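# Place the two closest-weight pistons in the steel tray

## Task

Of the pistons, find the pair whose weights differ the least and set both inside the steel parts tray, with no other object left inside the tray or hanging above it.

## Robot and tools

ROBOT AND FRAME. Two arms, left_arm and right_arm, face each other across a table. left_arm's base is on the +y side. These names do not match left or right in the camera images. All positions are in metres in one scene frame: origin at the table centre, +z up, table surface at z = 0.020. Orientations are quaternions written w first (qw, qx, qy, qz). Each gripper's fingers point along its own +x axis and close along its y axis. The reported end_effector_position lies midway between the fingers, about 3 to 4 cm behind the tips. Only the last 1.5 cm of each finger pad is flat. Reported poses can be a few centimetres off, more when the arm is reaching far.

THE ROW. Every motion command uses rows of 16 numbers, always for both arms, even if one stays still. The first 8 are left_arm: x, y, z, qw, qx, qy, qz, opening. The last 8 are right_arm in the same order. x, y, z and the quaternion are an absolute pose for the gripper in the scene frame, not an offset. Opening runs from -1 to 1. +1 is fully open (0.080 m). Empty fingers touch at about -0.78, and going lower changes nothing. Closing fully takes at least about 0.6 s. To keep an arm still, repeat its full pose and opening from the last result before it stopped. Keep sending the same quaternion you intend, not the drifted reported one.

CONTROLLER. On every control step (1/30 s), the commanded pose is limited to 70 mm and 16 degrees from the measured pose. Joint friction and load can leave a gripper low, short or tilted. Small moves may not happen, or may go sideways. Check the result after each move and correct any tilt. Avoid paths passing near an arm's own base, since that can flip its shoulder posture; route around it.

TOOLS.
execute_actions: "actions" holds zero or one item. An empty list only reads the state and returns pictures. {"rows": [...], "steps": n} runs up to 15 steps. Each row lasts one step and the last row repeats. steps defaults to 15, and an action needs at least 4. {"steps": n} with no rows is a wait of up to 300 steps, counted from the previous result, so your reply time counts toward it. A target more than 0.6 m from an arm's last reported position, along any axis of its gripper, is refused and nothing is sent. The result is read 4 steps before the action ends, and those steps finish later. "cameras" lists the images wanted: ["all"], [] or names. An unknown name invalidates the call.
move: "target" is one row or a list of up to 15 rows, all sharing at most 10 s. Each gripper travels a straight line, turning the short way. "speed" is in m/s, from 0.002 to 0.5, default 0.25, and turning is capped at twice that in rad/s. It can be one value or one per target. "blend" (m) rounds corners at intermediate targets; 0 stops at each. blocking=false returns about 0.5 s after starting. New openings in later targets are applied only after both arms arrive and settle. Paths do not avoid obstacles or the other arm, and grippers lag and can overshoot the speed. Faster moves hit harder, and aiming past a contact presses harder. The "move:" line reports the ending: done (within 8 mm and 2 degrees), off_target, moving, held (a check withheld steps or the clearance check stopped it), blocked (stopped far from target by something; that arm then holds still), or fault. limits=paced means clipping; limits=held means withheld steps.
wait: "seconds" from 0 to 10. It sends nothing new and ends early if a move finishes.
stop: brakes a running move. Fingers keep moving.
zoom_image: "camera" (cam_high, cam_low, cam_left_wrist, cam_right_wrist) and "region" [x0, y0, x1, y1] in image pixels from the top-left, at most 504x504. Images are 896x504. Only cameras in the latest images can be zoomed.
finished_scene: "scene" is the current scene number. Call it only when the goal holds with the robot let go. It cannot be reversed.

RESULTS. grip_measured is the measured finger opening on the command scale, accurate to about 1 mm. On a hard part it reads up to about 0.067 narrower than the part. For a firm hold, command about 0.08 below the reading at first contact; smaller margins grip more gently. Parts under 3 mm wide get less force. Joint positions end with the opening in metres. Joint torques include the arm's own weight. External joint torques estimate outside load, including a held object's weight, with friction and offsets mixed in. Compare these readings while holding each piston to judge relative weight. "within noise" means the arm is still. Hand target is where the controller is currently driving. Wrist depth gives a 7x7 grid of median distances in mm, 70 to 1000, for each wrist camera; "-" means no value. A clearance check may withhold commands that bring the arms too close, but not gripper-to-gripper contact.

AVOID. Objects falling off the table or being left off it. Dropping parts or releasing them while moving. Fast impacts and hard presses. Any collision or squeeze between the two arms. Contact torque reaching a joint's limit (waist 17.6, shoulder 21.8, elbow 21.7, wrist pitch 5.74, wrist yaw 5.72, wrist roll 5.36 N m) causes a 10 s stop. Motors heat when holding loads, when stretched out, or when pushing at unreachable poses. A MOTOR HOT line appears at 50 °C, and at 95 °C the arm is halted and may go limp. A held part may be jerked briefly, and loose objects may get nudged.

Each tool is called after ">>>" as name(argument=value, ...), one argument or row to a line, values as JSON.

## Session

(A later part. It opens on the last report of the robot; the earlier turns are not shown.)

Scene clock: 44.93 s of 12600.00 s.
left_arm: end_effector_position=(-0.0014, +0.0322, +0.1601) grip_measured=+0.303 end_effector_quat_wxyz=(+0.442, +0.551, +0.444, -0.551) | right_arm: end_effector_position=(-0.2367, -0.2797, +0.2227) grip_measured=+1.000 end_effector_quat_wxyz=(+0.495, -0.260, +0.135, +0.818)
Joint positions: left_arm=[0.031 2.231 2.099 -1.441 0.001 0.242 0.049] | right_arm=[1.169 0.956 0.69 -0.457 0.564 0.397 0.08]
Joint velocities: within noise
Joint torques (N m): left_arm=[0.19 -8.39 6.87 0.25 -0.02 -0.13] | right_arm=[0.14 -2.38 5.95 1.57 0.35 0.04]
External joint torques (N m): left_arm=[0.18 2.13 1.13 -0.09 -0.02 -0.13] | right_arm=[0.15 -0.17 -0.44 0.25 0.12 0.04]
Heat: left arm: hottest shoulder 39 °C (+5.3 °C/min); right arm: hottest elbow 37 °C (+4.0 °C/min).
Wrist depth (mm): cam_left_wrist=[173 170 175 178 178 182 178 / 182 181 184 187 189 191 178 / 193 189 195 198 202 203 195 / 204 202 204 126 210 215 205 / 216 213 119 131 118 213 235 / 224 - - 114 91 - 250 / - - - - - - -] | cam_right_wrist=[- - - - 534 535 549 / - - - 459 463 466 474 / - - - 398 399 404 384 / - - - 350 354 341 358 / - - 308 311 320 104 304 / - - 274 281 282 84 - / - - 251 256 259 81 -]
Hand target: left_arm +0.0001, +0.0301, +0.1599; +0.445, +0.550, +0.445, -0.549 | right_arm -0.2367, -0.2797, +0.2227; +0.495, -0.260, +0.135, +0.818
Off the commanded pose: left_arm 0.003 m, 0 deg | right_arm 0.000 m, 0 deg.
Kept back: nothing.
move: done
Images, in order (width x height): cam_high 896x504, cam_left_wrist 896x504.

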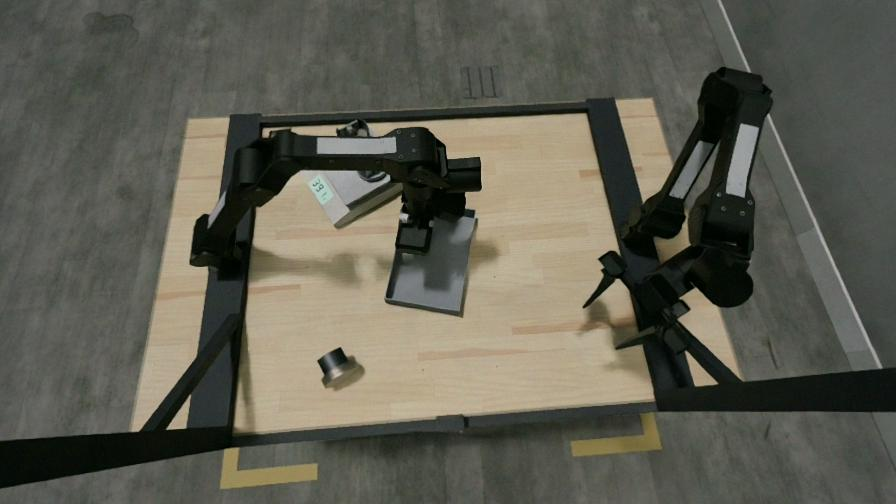

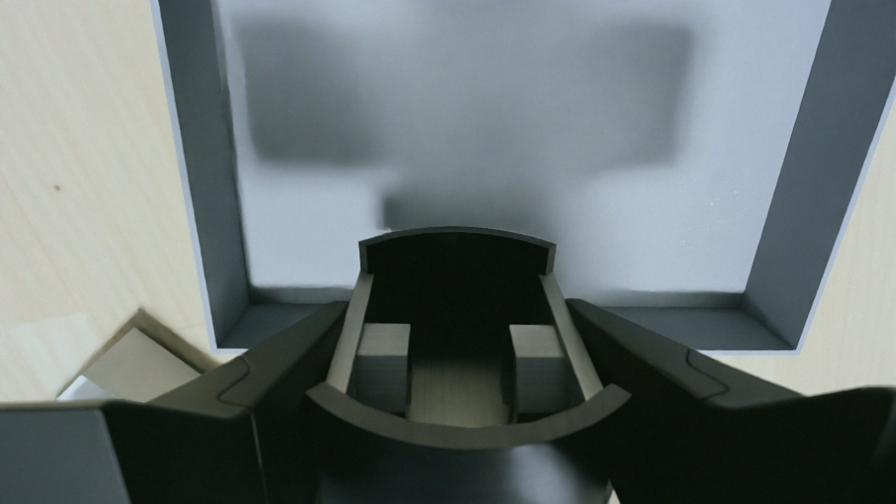

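>>> move(
  target=[
    [0.036, 0.015, 0.13, 0.445, 0.5495, 0.445, -0.5495, 0.1, -0.2367, -0.2797, 0.2227, 0.495, -0.260, 0.135, 0.818, 1],
    [0.036, 0.016, 0.085, 0.445, 0.5495, 0.445, -0.5495, 0.1, -0.2367, -0.2797, 0.2227, 0.495, -0.260, 0.135, 0.818, 1],
    [0.036, 0.016, 0.073, 0.445, 0.5495, 0.445, -0.5495, 0.1, -0.2367, -0.2797, 0.2227, 0.495, -0.260, 0.135, 0.818, 1],
  ],
  speed=[0.2,0.15,0.03],
  blend=[0.01,0.003,0],
  cameras=["cam_left_wrist","cam_low"],
)

Scene clock: 46.50 s of 12600.00 s.
left_arm: end_effector_position=(+0.0366, +0.0136, +0.0839) grip_measured=+0.303 end_effector_quat_wxyz=(+0.452, +0.545, +0.441, -0.552) | right_arm: end_effector_position=(-0.2367, -0.2797, +0.2227) grip_measured=+1.000 end_effector_quat_wxyz=(+0.495, -0.260, +0.135, +0.818)
Joint positions: left_arm=[0.114 2.317 1.94 -1.175 0 0.313 0.049] | right_arm=[1.169 0.956 0.69 -0.457 0.564 0.397 0.08]
Joint velocities: within noise
Joint torques (N m): left_arm=[-0.15 -8.06 3.4 1.29 0 0.15] | right_arm=[-0.01 -2.33 6.16 1.62 0.34 0.07]
External joint torques (N m): left_arm=[-0.19 3.04 -2.39 0.9 -0.01 0.15] | right_arm=[-0.04 -0.13 -0.2 0.3 0.13 0.07]
Heat: left arm: hottest shoulder 40 °C (+6.5 °C/min); right arm: hottest elbow 37 °C (+3.9 °C/min).
Wrist depth (mm): cam_left_wrist=[110 94 109 111 112 114 115 / 115 113 116 117 118 119 121 / 121 96 121 123 125 127 127 / 127 127 126 127 130 133 135 / 136 135 120 131 117 141 144 / 141 - - - - - 151 / - - - - - - -] | cam_right_wrist=[- - - - 533 538 551 / - - - 462 462 468 476 / - - - 396 402 401 386 / - - - 348 351 340 356 / - - 309 312 321 104 307 / - - 275 281 282 84 - / - - 251 256 259 81 -]
Hand target: left_arm +0.0359, +0.0161, +0.0732; +0.445, +0.550, +0.445, -0.550 | right_arm -0.2367, -0.2797, +0.2227; +0.495, -0.260, +0.135, +0.818
Off the commanded pose: left_arm 0.011 m, 1 deg | right_arm 0.000 m, 0 deg.
Kept back: nothing.
move: off_target (left_arm)
Images, in order (width x height): cam_low 896x504, cam_left_wrist 896x504.

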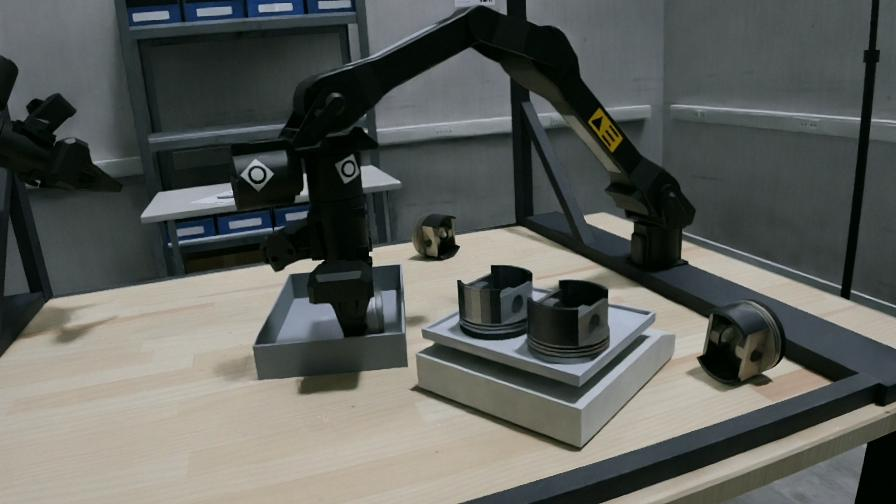

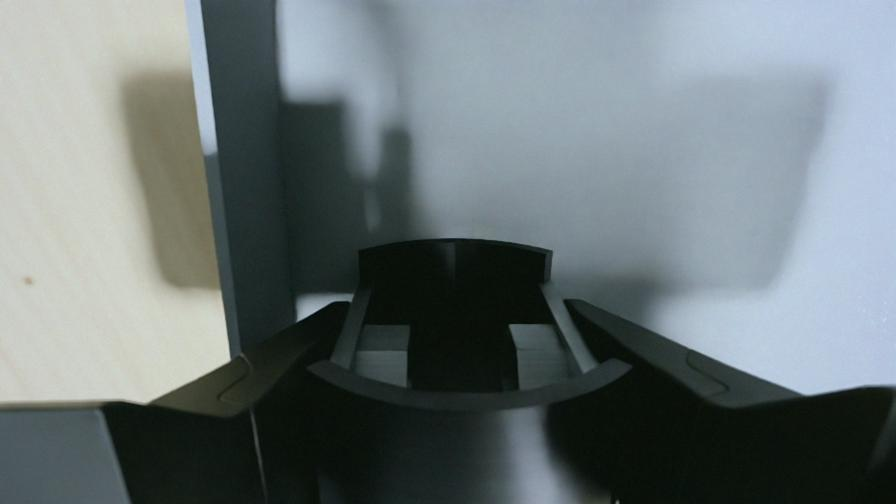

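>>> move(
  target=[
    [0.036, 0.016, 0.0775, 0.445, 0.5495, 0.445, -0.5495, 0.1, -0.2367, -0.2797, 0.2227, 0.495, -0.260, 0.135, 0.818, 1],
    [0.036, 0.016, 0.0775, 0.445, 0.5495, 0.445, -0.5495, 0.5, -0.2367, -0.2797, 0.2227, 0.495, -0.260, 0.135, 0.818, 1],
    [0.036, 0.025, 0.17, 0.445, 0.5495, 0.445, -0.5495, 0.5, -0.2367, -0.2797, 0.2227, 0.495, -0.260, 0.135, 0.818, 1],
    [0.12, 0.15, 0.21, 0.5, 0.5, 0.5, -0.5, 0.5, -0.2367, -0.2797, 0.2227, 0.495, -0.260, 0.135, 0.818, 1],
    [0.2375, 0.1745, 0.20, 0.612, 0.353, 0.612, -0.353, 0.6, -0.2367, -0.2797, 0.2227, 0.495, -0.260, 0.135, 0.818, 1],
  ],
  speed=[0.04,0.1,0.15,0.35,0.3],
  blend=[0,0,0.04,0.04,0],
  cameras=["cam_left_wrist","cam_high","cam_low"],
)

>>> zoom_image(
  camera="cam_high",
  region=[300, 172, 340, 208],
)

Scene clock: 50.83 s of 12600.00 s.
left_arm: end_effector_position=(+0.2362, +0.1760, +0.2021) grip_measured=+0.597 end_effector_quat_wxyz=(+0.613, +0.354, +0.610, -0.355) | right_arm: end_effector_position=(-0.2367, -0.2797, +0.2227) grip_measured=+1.000 end_effector_quat_wxyz=(+0.495, -0.260, +0.135, +0.818)
Joint positions: left_arm=[0.718 2.001 1.912 -1.476 0 0.192 0.062] | right_arm=[1.169 0.956 0.69 -0.457 0.564 0.397 0.08]
Joint velocities: within noise
Joint torques (N m): left_arm=[-0.07 -6.46 6.44 0.3 0 -0.13] | right_arm=[0.22 -2.42 5.98 1.55 0.33 0.05]
External joint torques (N m): left_arm=[0 2.49 0.73 -0.07 -0.01 -0.13] | right_arm=[0.22 -0.17 -0.38 0.24 0.11 0.05]
Heat: left arm: hottest shoulder 41 °C (+7.1 °C/min); right arm: hottest elbow 37 °C (+3.5 °C/min).
Wrist depth (mm): cam_left_wrist=[899 201 216 218 221 223 228 / 947 221 224 171 174 176 223 / 993 235 241 164 168 161 241 / - 252 254 171 177 163 270 / 262 264 263 169 179 169 290 / - - 212 219 216 78 304 / - - 310 317 321 80 -] | cam_right_wrist=[- - - - 533 539 548 / - - - 460 461 468 479 / - - - 396 401 402 385 / - - - 348 352 336 355 / - - 308 313 318 104 305 / - - 273 281 282 84 - / - - 251 255 258 81 -]
Hand target: left_arm +0.2375, +0.1745, +0.2000; +0.613, +0.353, +0.612, -0.353 | right_arm -0.2367, -0.2797, +0.2227; +0.495, -0.260, +0.135, +0.818
Off the commanded pose: left_arm 0.003 m, 0 deg | right_arm 0.000 m, 0 deg.
Kept back: nothing.
move: done
Images, in order (width x height): cam_high 896x504, cam_low 896x504, cam_left_wrist 896x504.

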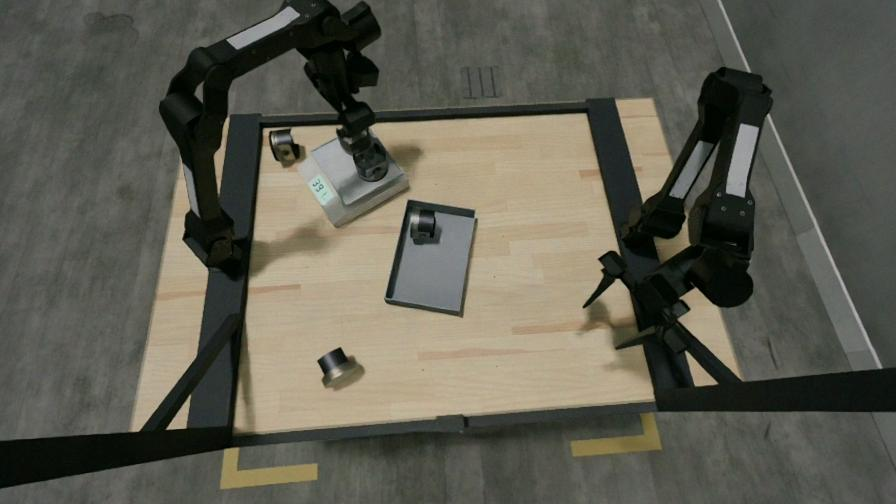

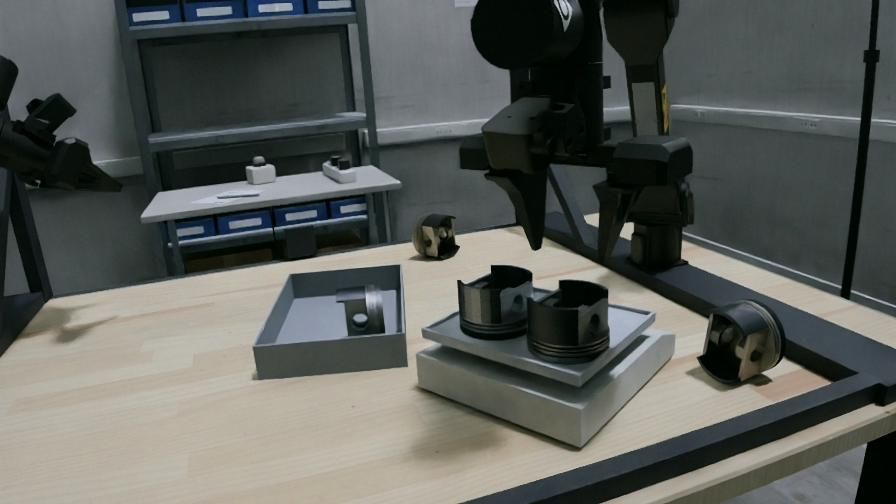

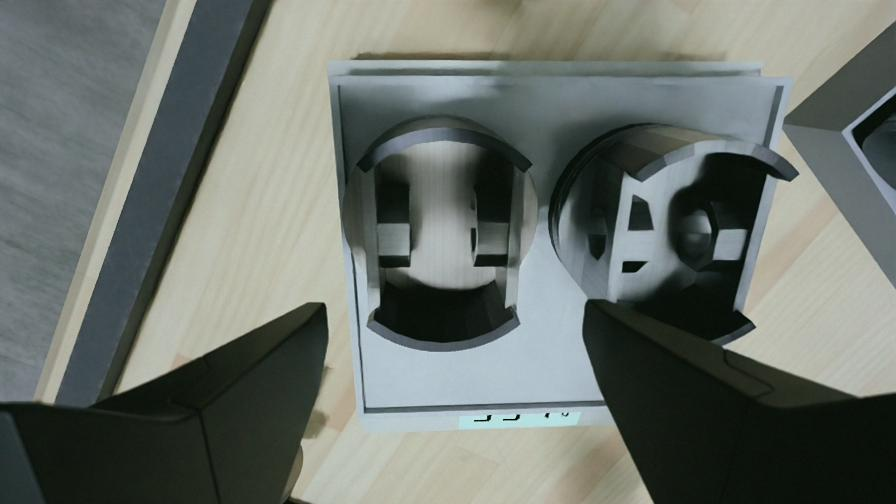

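Scaled by 12.600.

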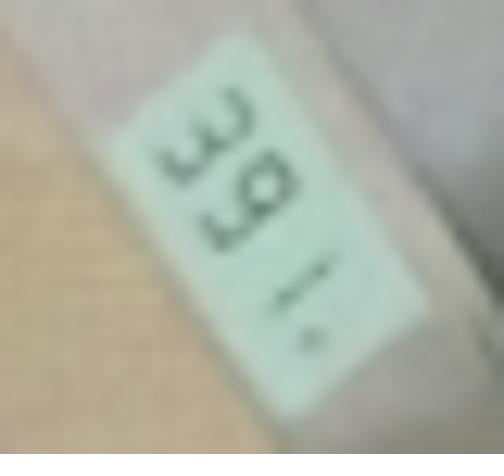

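>>> move(
  target=[
    [0.237, 0.1755, 0.145, 0.612, 0.353, 0.612, -0.353, 0.55, -0.2367, -0.2797, 0.2227, 0.495, -0.260, 0.135, 0.818, 1],
    [0.237, 0.1755, 0.145, 0.612, 0.353, 0.612, -0.353, 0.15, -0.2367, -0.2797, 0.2227, 0.495, -0.260, 0.135, 0.818, 1],
    [0.232, 0.185, 0.225, 0.612, 0.353, 0.612, -0.353, 0.15, -0.2367, -0.2797, 0.2227, 0.495, -0.260, 0.135, 0.818, 1],
    [0.08, 0.19, 0.235, 0.53, 0.468, 0.53, -0.468, 0.15, -0.2367, -0.2797, 0.2227, 0.495, -0.260, 0.135, 0.818, 1],
    [-0.065, 0.05, 0.18, 0.445, 0.5495, 0.445, -0.5495, 0.15, -0.2367, -0.2797, 0.2227, 0.495, -0.260, 0.135, 0.818, 1],
  ],
  speed=[0.12,0.1,0.15,0.35,0.3],
  blend=[0,0,0.01,0.04,0],
  cameras=["cam_left_wrist","cam_high","cam_low"],
)

>>> zoom_image(
  camera="cam_high",
  region=[300, 172, 340, 208],
)

Scene clock: 54.87 s of 12600.00 s.
left_arm: end_effector_position=(-0.0662, +0.0526, +0.1800) grip_measured=+0.299 end_effector_quat_wxyz=(+0.442, +0.551, +0.444, -0.550) | right_arm: end_effector_position=(-0.2367, -0.2797, +0.2227) grip_measured=+1.000 end_effector_quat_wxyz=(+0.495, -0.260, +0.135, +0.818)
Joint positions: left_arm=[-0.124 2.157 2.059 -1.476 0.001 0.086 0.048] | right_arm=[1.169 0.956 0.69 -0.457 0.564 0.397 0.08]
Joint velocities: within noise
Joint torques (N m): left_arm=[0.25 -7.86 6.93 0.26 -0.02 -0.08] | right_arm=[-0.02 -2.58 6.06 1.56 0.31 0.04]
External joint torques (N m): left_arm=[0.27 2.14 1.21 -0.1 -0.02 -0.08] | right_arm=[-0.03 -0.29 -0.45 0.21 0.09 0.03]
Heat: left arm: hottest shoulder 41 °C (+6.6 °C/min); right arm: hottest elbow 37 °C (+3.3 °C/min).
Wrist depth (mm): cam_left_wrist=[189 192 193 196 198 201 205 / 197 200 204 207 209 213 217 / 142 151 212 95 217 227 231 / 158 156 109 115 200 242 245 / 232 241 98 123 100 257 261 / - - 102 129 106 - 257 / - - - 108 - - -] | cam_right_wrist=[- - - - 531 535 548 / - - - 459 462 467 471 / - - - 397 397 401 382 / - - - 345 350 337 356 / - - 309 312 318 104 304 / - - 275 280 282 84 - / - - 251 257 258 81 -]
Hand target: left_arm -0.0651, +0.0500, +0.1800; +0.445, +0.549, +0.445, -0.550 | right_arm -0.2367, -0.2797, +0.2227; +0.495, -0.260, +0.135, +0.818
Off the commanded pose: left_arm 0.003 m, 0 deg | right_arm 0.000 m, 0 deg.
Kept back: nothing.
move: done
Images, in order (width x height): cam_high 896x504, cam_low 896x504, cam_left_wrist 896x504.

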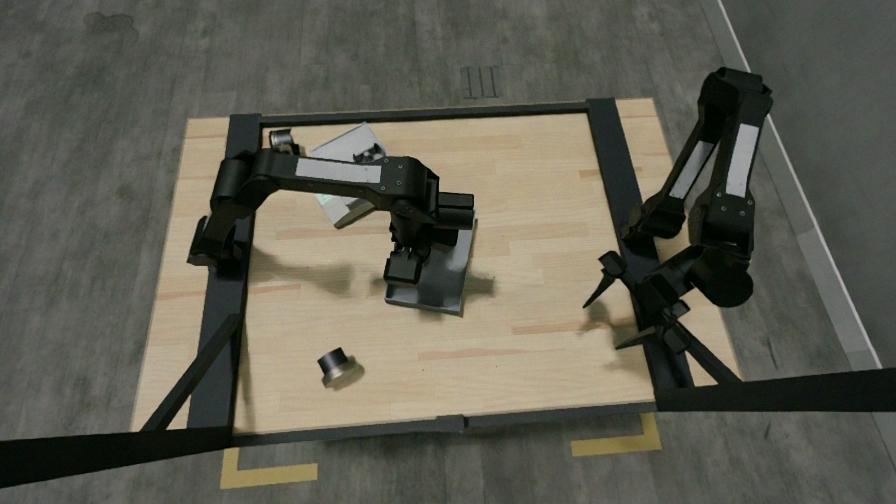

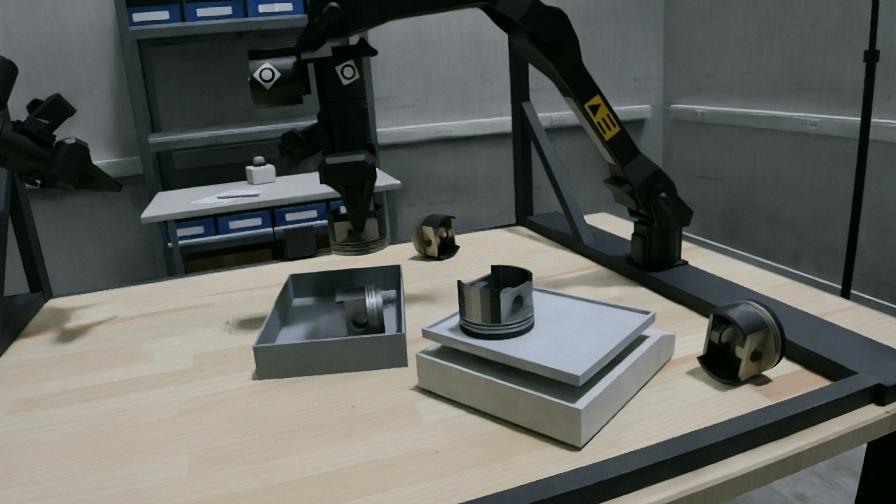

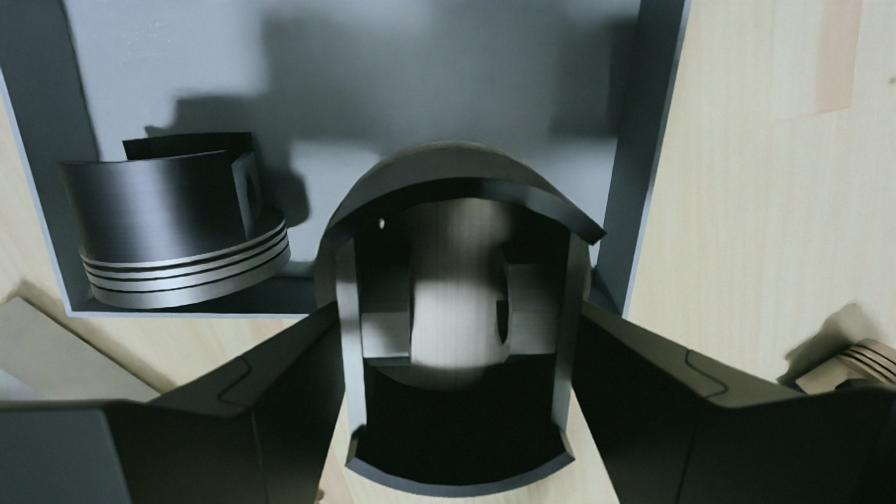

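Scaled by 12.600.

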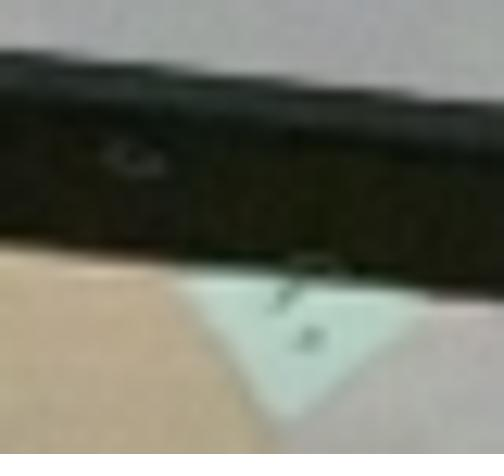

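>>> move(
  target=[
    [-0.067, 0.045, 0.13, 0.445, 0.5495, 0.445, -0.5495, 0.15, -0.2367, -0.2797, 0.2227, 0.495, -0.260, 0.135, 0.818, 1],
    [-0.067, 0.047, 0.096, 0.445, 0.5495, 0.445, -0.5495, 0.15, -0.2367, -0.2797, 0.2227, 0.495, -0.260, 0.135, 0.818, 1],
    [-0.067, 0.047, 0.086, 0.445, 0.5495, 0.445, -0.5495, 0.15, -0.2367, -0.2797, 0.2227, 0.495, -0.260, 0.135, 0.818, 1],
  ],
  speed=[0.2,0.15,0.03],
  blend=[0.01,0.003,0],
  cameras=["cam_left_wrist","cam_low"],
)

Scene clock: 56.27 s of 12600.00 s.
left_arm: end_effector_position=(-0.0671, +0.0451, +0.0908) grip_measured=+0.299 end_effector_quat_wxyz=(+0.447, +0.547, +0.441, -0.554) | right_arm: end_effector_position=(-0.2367, -0.2797, +0.2227) grip_measured=+1.000 end_effector_quat_wxyz=(+0.495, -0.260, +0.135, +0.818)
Joint positions: left_arm=[-0.124 2.186 1.749 -1.121 0.001 0.084 0.048] | right_arm=[1.169 0.956 0.69 -0.457 0.564 0.397 0.08]
Joint velocities: within noise
Joint torques (N m): left_arm=[-0.12 -8.15 4.63 0.47 -0.02 -0.13] | right_arm=[-0.07 -2.22 5.99 1.57 0.31 0.07]
External joint torques (N m): left_arm=[-0.12 2.02 -1.05 0.11 -0.02 -0.13] | right_arm=[-0.07 0.02 -0.45 0.23 0.09 0.07]
Heat: left arm: hottest shoulder 41 °C (+6.4 °C/min); right arm: hottest elbow 37 °C (+3.2 °C/min).
Wrist depth (mm): cam_left_wrist=[- 112 113 114 115 116 108 / 116 118 119 120 123 124 103 / 121 123 124 104 126 130 107 / - 131 129 115 134 135 113 / - 137 98 122 100 139 149 / - - 102 128 106 - 161 / - - 103 106 - - -] | cam_right_wrist=[- - - - 521 540 538 / - - - 461 463 466 293 / - - - 396 401 406 347 / - - - 350 351 340 338 / - - 309 312 319 104 305 / - - 275 282 283 84 - / - - 252 256 258 81 -]
Hand target: left_arm -0.0671, +0.0471, +0.0861; +0.445, +0.550, +0.445, -0.550 | right_arm -0.2367, -0.2797, +0.2227; +0.495, -0.260, +0.135, +0.818
Off the commanded pose: left_arm 0.005 m, 1 deg | right_arm 0.000 m, 0 deg.
Kept back: nothing.
move: done
Images, in order (width x height): cam_low 896x504, cam_left_wrist 896x504.

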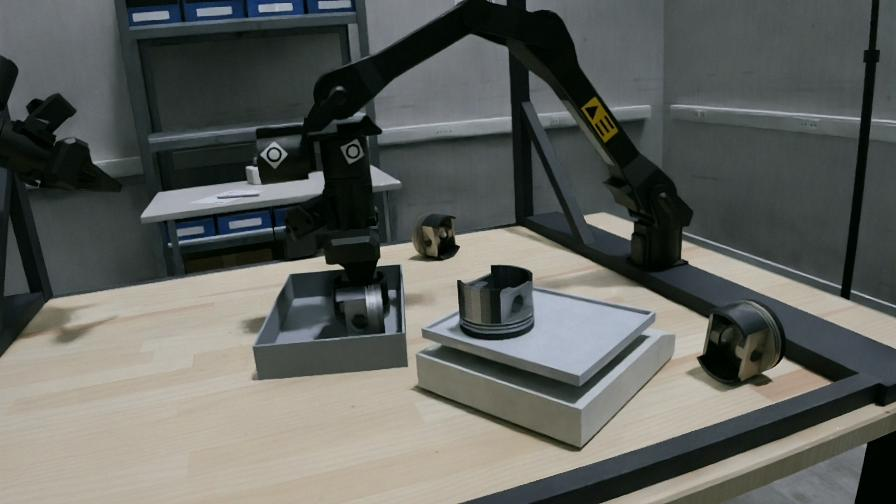

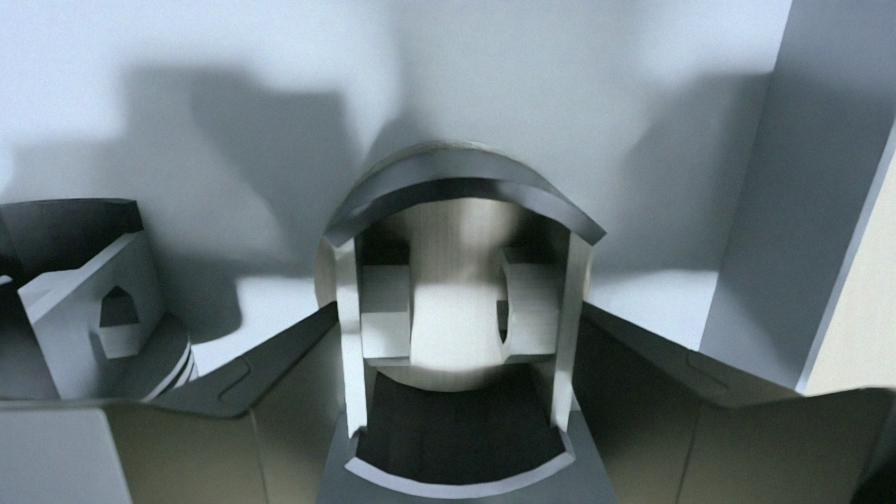

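>>> move(
  target=[
    [-0.067, 0.047, 0.081, 0.445, 0.5495, 0.445, -0.5495, 0.15, -0.2367, -0.2797, 0.2227, 0.495, -0.260, 0.135, 0.818, 1],
  ],
  speed=[0.03],
  cameras=[],
)

Scene clock: 57.20 s of 12600.00 s.
left_arm: end_effector_position=(-0.0671, +0.0452, +0.0889) grip_measured=+0.299 end_effector_quat_wxyz=(+0.448, +0.546, +0.441, -0.554) | right_arm: end_effector_position=(-0.2367, -0.2797, +0.2227) grip_measured=+1.000 end_effector_quat_wxyz=(+0.495, -0.260, +0.135, +0.818)
Joint positions: left_arm=[-0.124 2.186 1.741 -1.112 0.001 0.083 0.048] | right_arm=[1.169 0.956 0.69 -0.457 0.564 0.397 0.08]
Joint velocities: within noise
Joint torques (N m): left_arm=[-0.12 -7.59 3.99 1.03 -0.02 -0.1] | right_arm=[0.09 -2.51 6.01 1.58 0.35 0.09]
External joint torques (N m): left_arm=[-0.12 2.62 -1.71 0.66 -0.02 -0.1] | right_arm=[0.08 -0.27 -0.37 0.27 0.13 0.09]
Heat: left arm: hottest shoulder 41 °C (+6.3 °C/min); right arm: hottest elbow 37 °C (+3.1 °C/min).
Wrist depth (mm): cam_left_wrist=[- 113 113 115 116 117 109 / 117 118 119 121 123 124 103 / 122 123 125 105 126 130 107 / - 131 130 115 134 135 113 / - 136 99 122 100 139 149 / - - 101 128 105 - 160 / - - 123 106 - - -] | cam_right_wrist=[- - - - 526 543 555 / - - - 461 462 471 293 / - - - 399 402 401 355 / - - - 350 353 339 338 / - - 307 312 321 104 304 / - - 274 282 283 85 - / - - 250 257 259 81 -]
Hand target: left_arm -0.0670, +0.0471, +0.0811; +0.445, +0.550, +0.445, -0.550 | right_arm -0.2367, -0.2797, +0.2227; +0.495, -0.260, +0.135, +0.818
Off the commanded pose: left_arm 0.008 m, 1 deg | right_arm 0.000 m, 0 deg.
Kept back: nothing.
move: done
No camera images: "cameras" was empty.

Contact. Release.

>>> move(
  target=[
    [-0.067, 0.047, 0.082, 0.445, 0.5495, 0.445, -0.5495, 0.15, -0.2367, -0.2797, 0.2227, 0.495, -0.260, 0.135, 0.818, 1],
    [-0.067, 0.047, 0.082, 0.445, 0.5495, 0.445, -0.5495, 0.52, -0.2367, -0.2797, 0.2227, 0.495, -0.260, 0.135, 0.818, 1],
    [-0.067, 0.05, 0.17, 0.445, 0.5495, 0.445, -0.5495, 0.52, -0.2367, -0.2797, 0.2227, 0.495, -0.260, 0.135, 0.818, 1],
    [-0.06, 0.22, 0.23, 0.5, 0.5, 0.5, -0.5, 0.52, -0.2367, -0.2797, 0.2227, 0.495, -0.260, 0.135, 0.818, 1],
  ],
  speed=[0.03,0.1,0.15,0.3],
  blend=[0,0,0.02,0],
  cameras=["cam_left_wrist","cam_high","cam_low"],
)

>>> zoom_image(
  camera="cam_high",
  region=[300, 172, 340, 208],
)

>>> zoom_image(
  camera="cam_high",
  region=[290, 100, 490, 360],
)

Scene clock: 60.33 s of 12600.00 s.
left_arm: end_effector_position=(-0.0596, +0.2173, +0.2314) grip_measured=+0.517 end_effector_quat_wxyz=(+0.501, +0.498, +0.499, -0.502) | right_arm: end_effector_position=(-0.2367, -0.2797, +0.2227) grip_measured=+1.000 end_effector_quat_wxyz=(+0.495, -0.260, +0.135, +0.818)
Joint positions: left_arm=[-0.183 1.5 1.434 -1.498 0.001 -0.188 0.058] | right_arm=[1.169 0.956 0.69 -0.457 0.564 0.397 0.08]
Joint velocities: within noise
Joint torques (N m): left_arm=[-0.43 -4.76 4.24 0.31 -0.03 -0.12] | right_arm=[0.11 -2.47 6.07 1.58 0.31 0.09]
External joint torques (N m): left_arm=[-0.44 0.35 -1.4 -0.04 -0.01 -0.12] | right_arm=[0.11 -0.22 -0.37 0.24 0.09 0.09]
Heat: left arm: hottest shoulder 42 °C (+7.1 °C/min); right arm: hottest elbow 37 °C (+3.0 °C/min).
Wrist depth (mm): cam_left_wrist=[209 243 249 252 253 256 259 / 199 252 261 265 266 270 268 / 207 242 275 278 282 285 220 / 248 288 290 295 298 302 309 / 302 300 305 313 309 317 328 / - - 326 335 94 75 344 / - - 328 340 340 - -] | cam_right_wrist=[- - - - 531 538 544 / - - - 458 463 465 479 / - - - 396 401 403 369 / - - - 349 351 339 340 / - - 307 314 320 104 306 / - - 273 283 283 84 - / - - 252 256 258 81 -]
Hand target: left_arm -0.0600, +0.2200, +0.2300; +0.500, +0.500, +0.500, -0.500 | right_arm -0.2367, -0.2797, +0.2227; +0.495, -0.260, +0.135, +0.818
Off the commanded pose: left_arm 0.003 m, 0 deg | right_arm 0.000 m, 0 deg.
Kept back: nothing.
move: done
Images, in order (width x height): cam_high 896x504, cam_low 896x504, cam_left_wrist 896x504.

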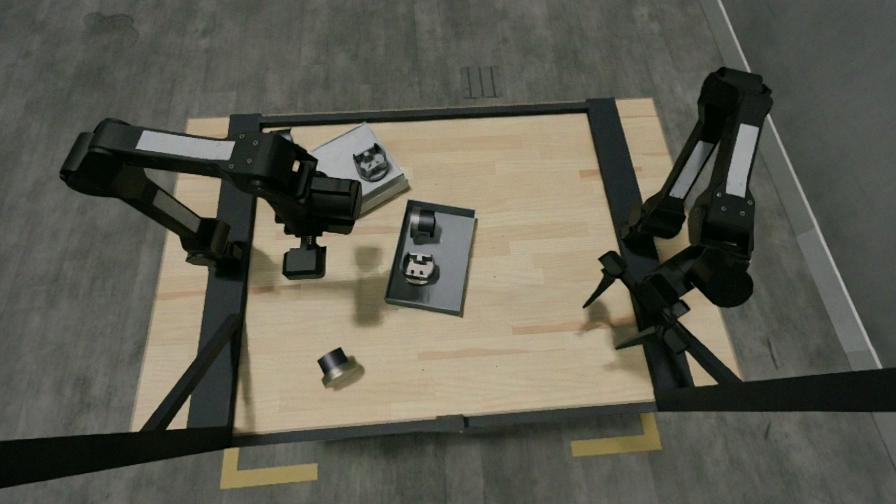

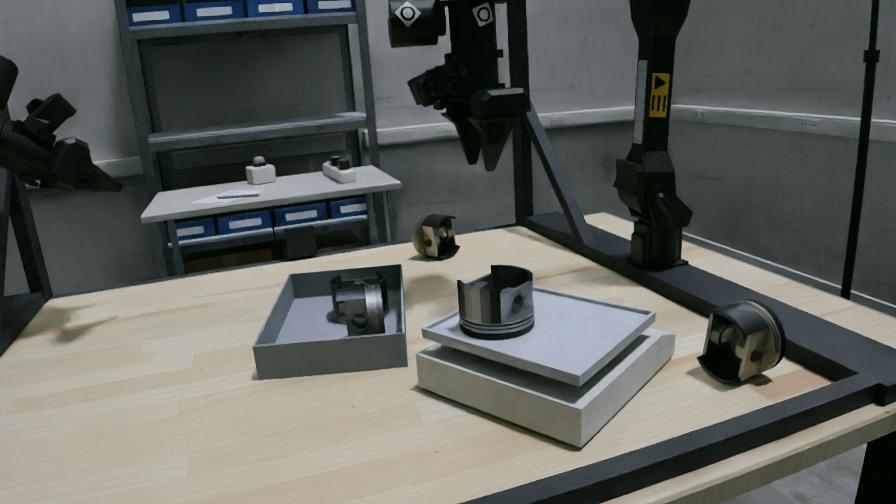

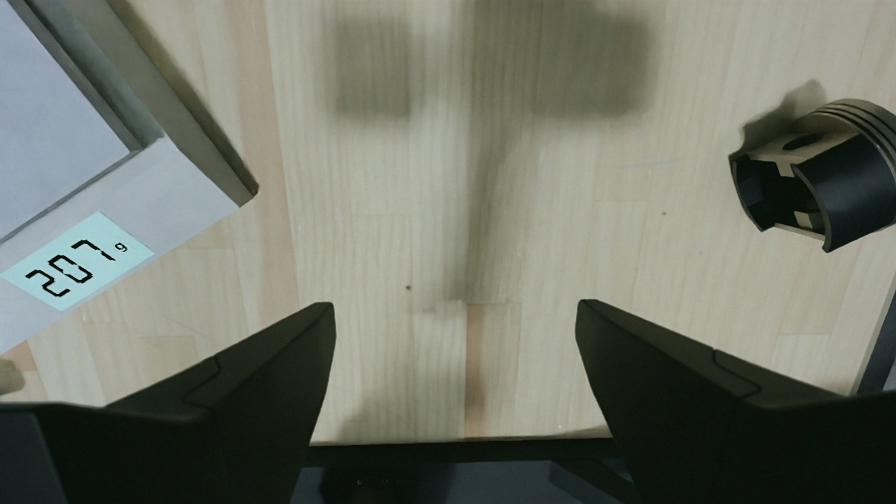

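Scaled by 12.600.

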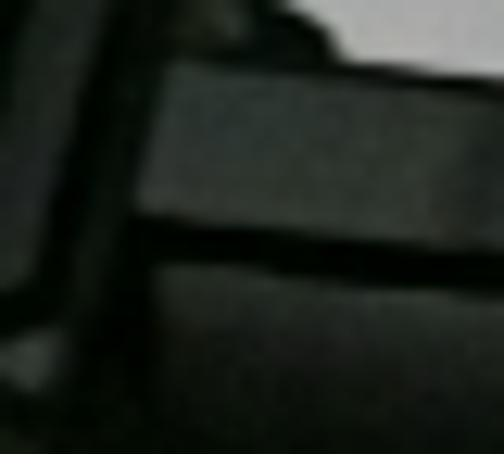

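Scaled by 1.938.

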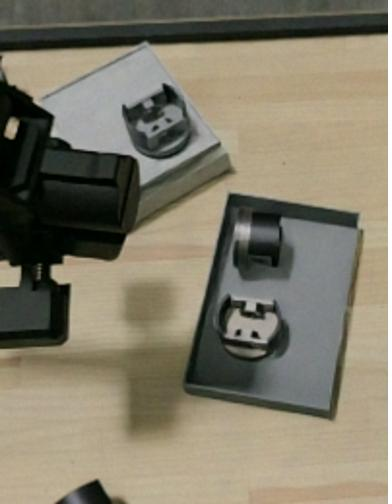

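>>> finished_scene(
  scene=2,
)

The scene is finished: the task was done.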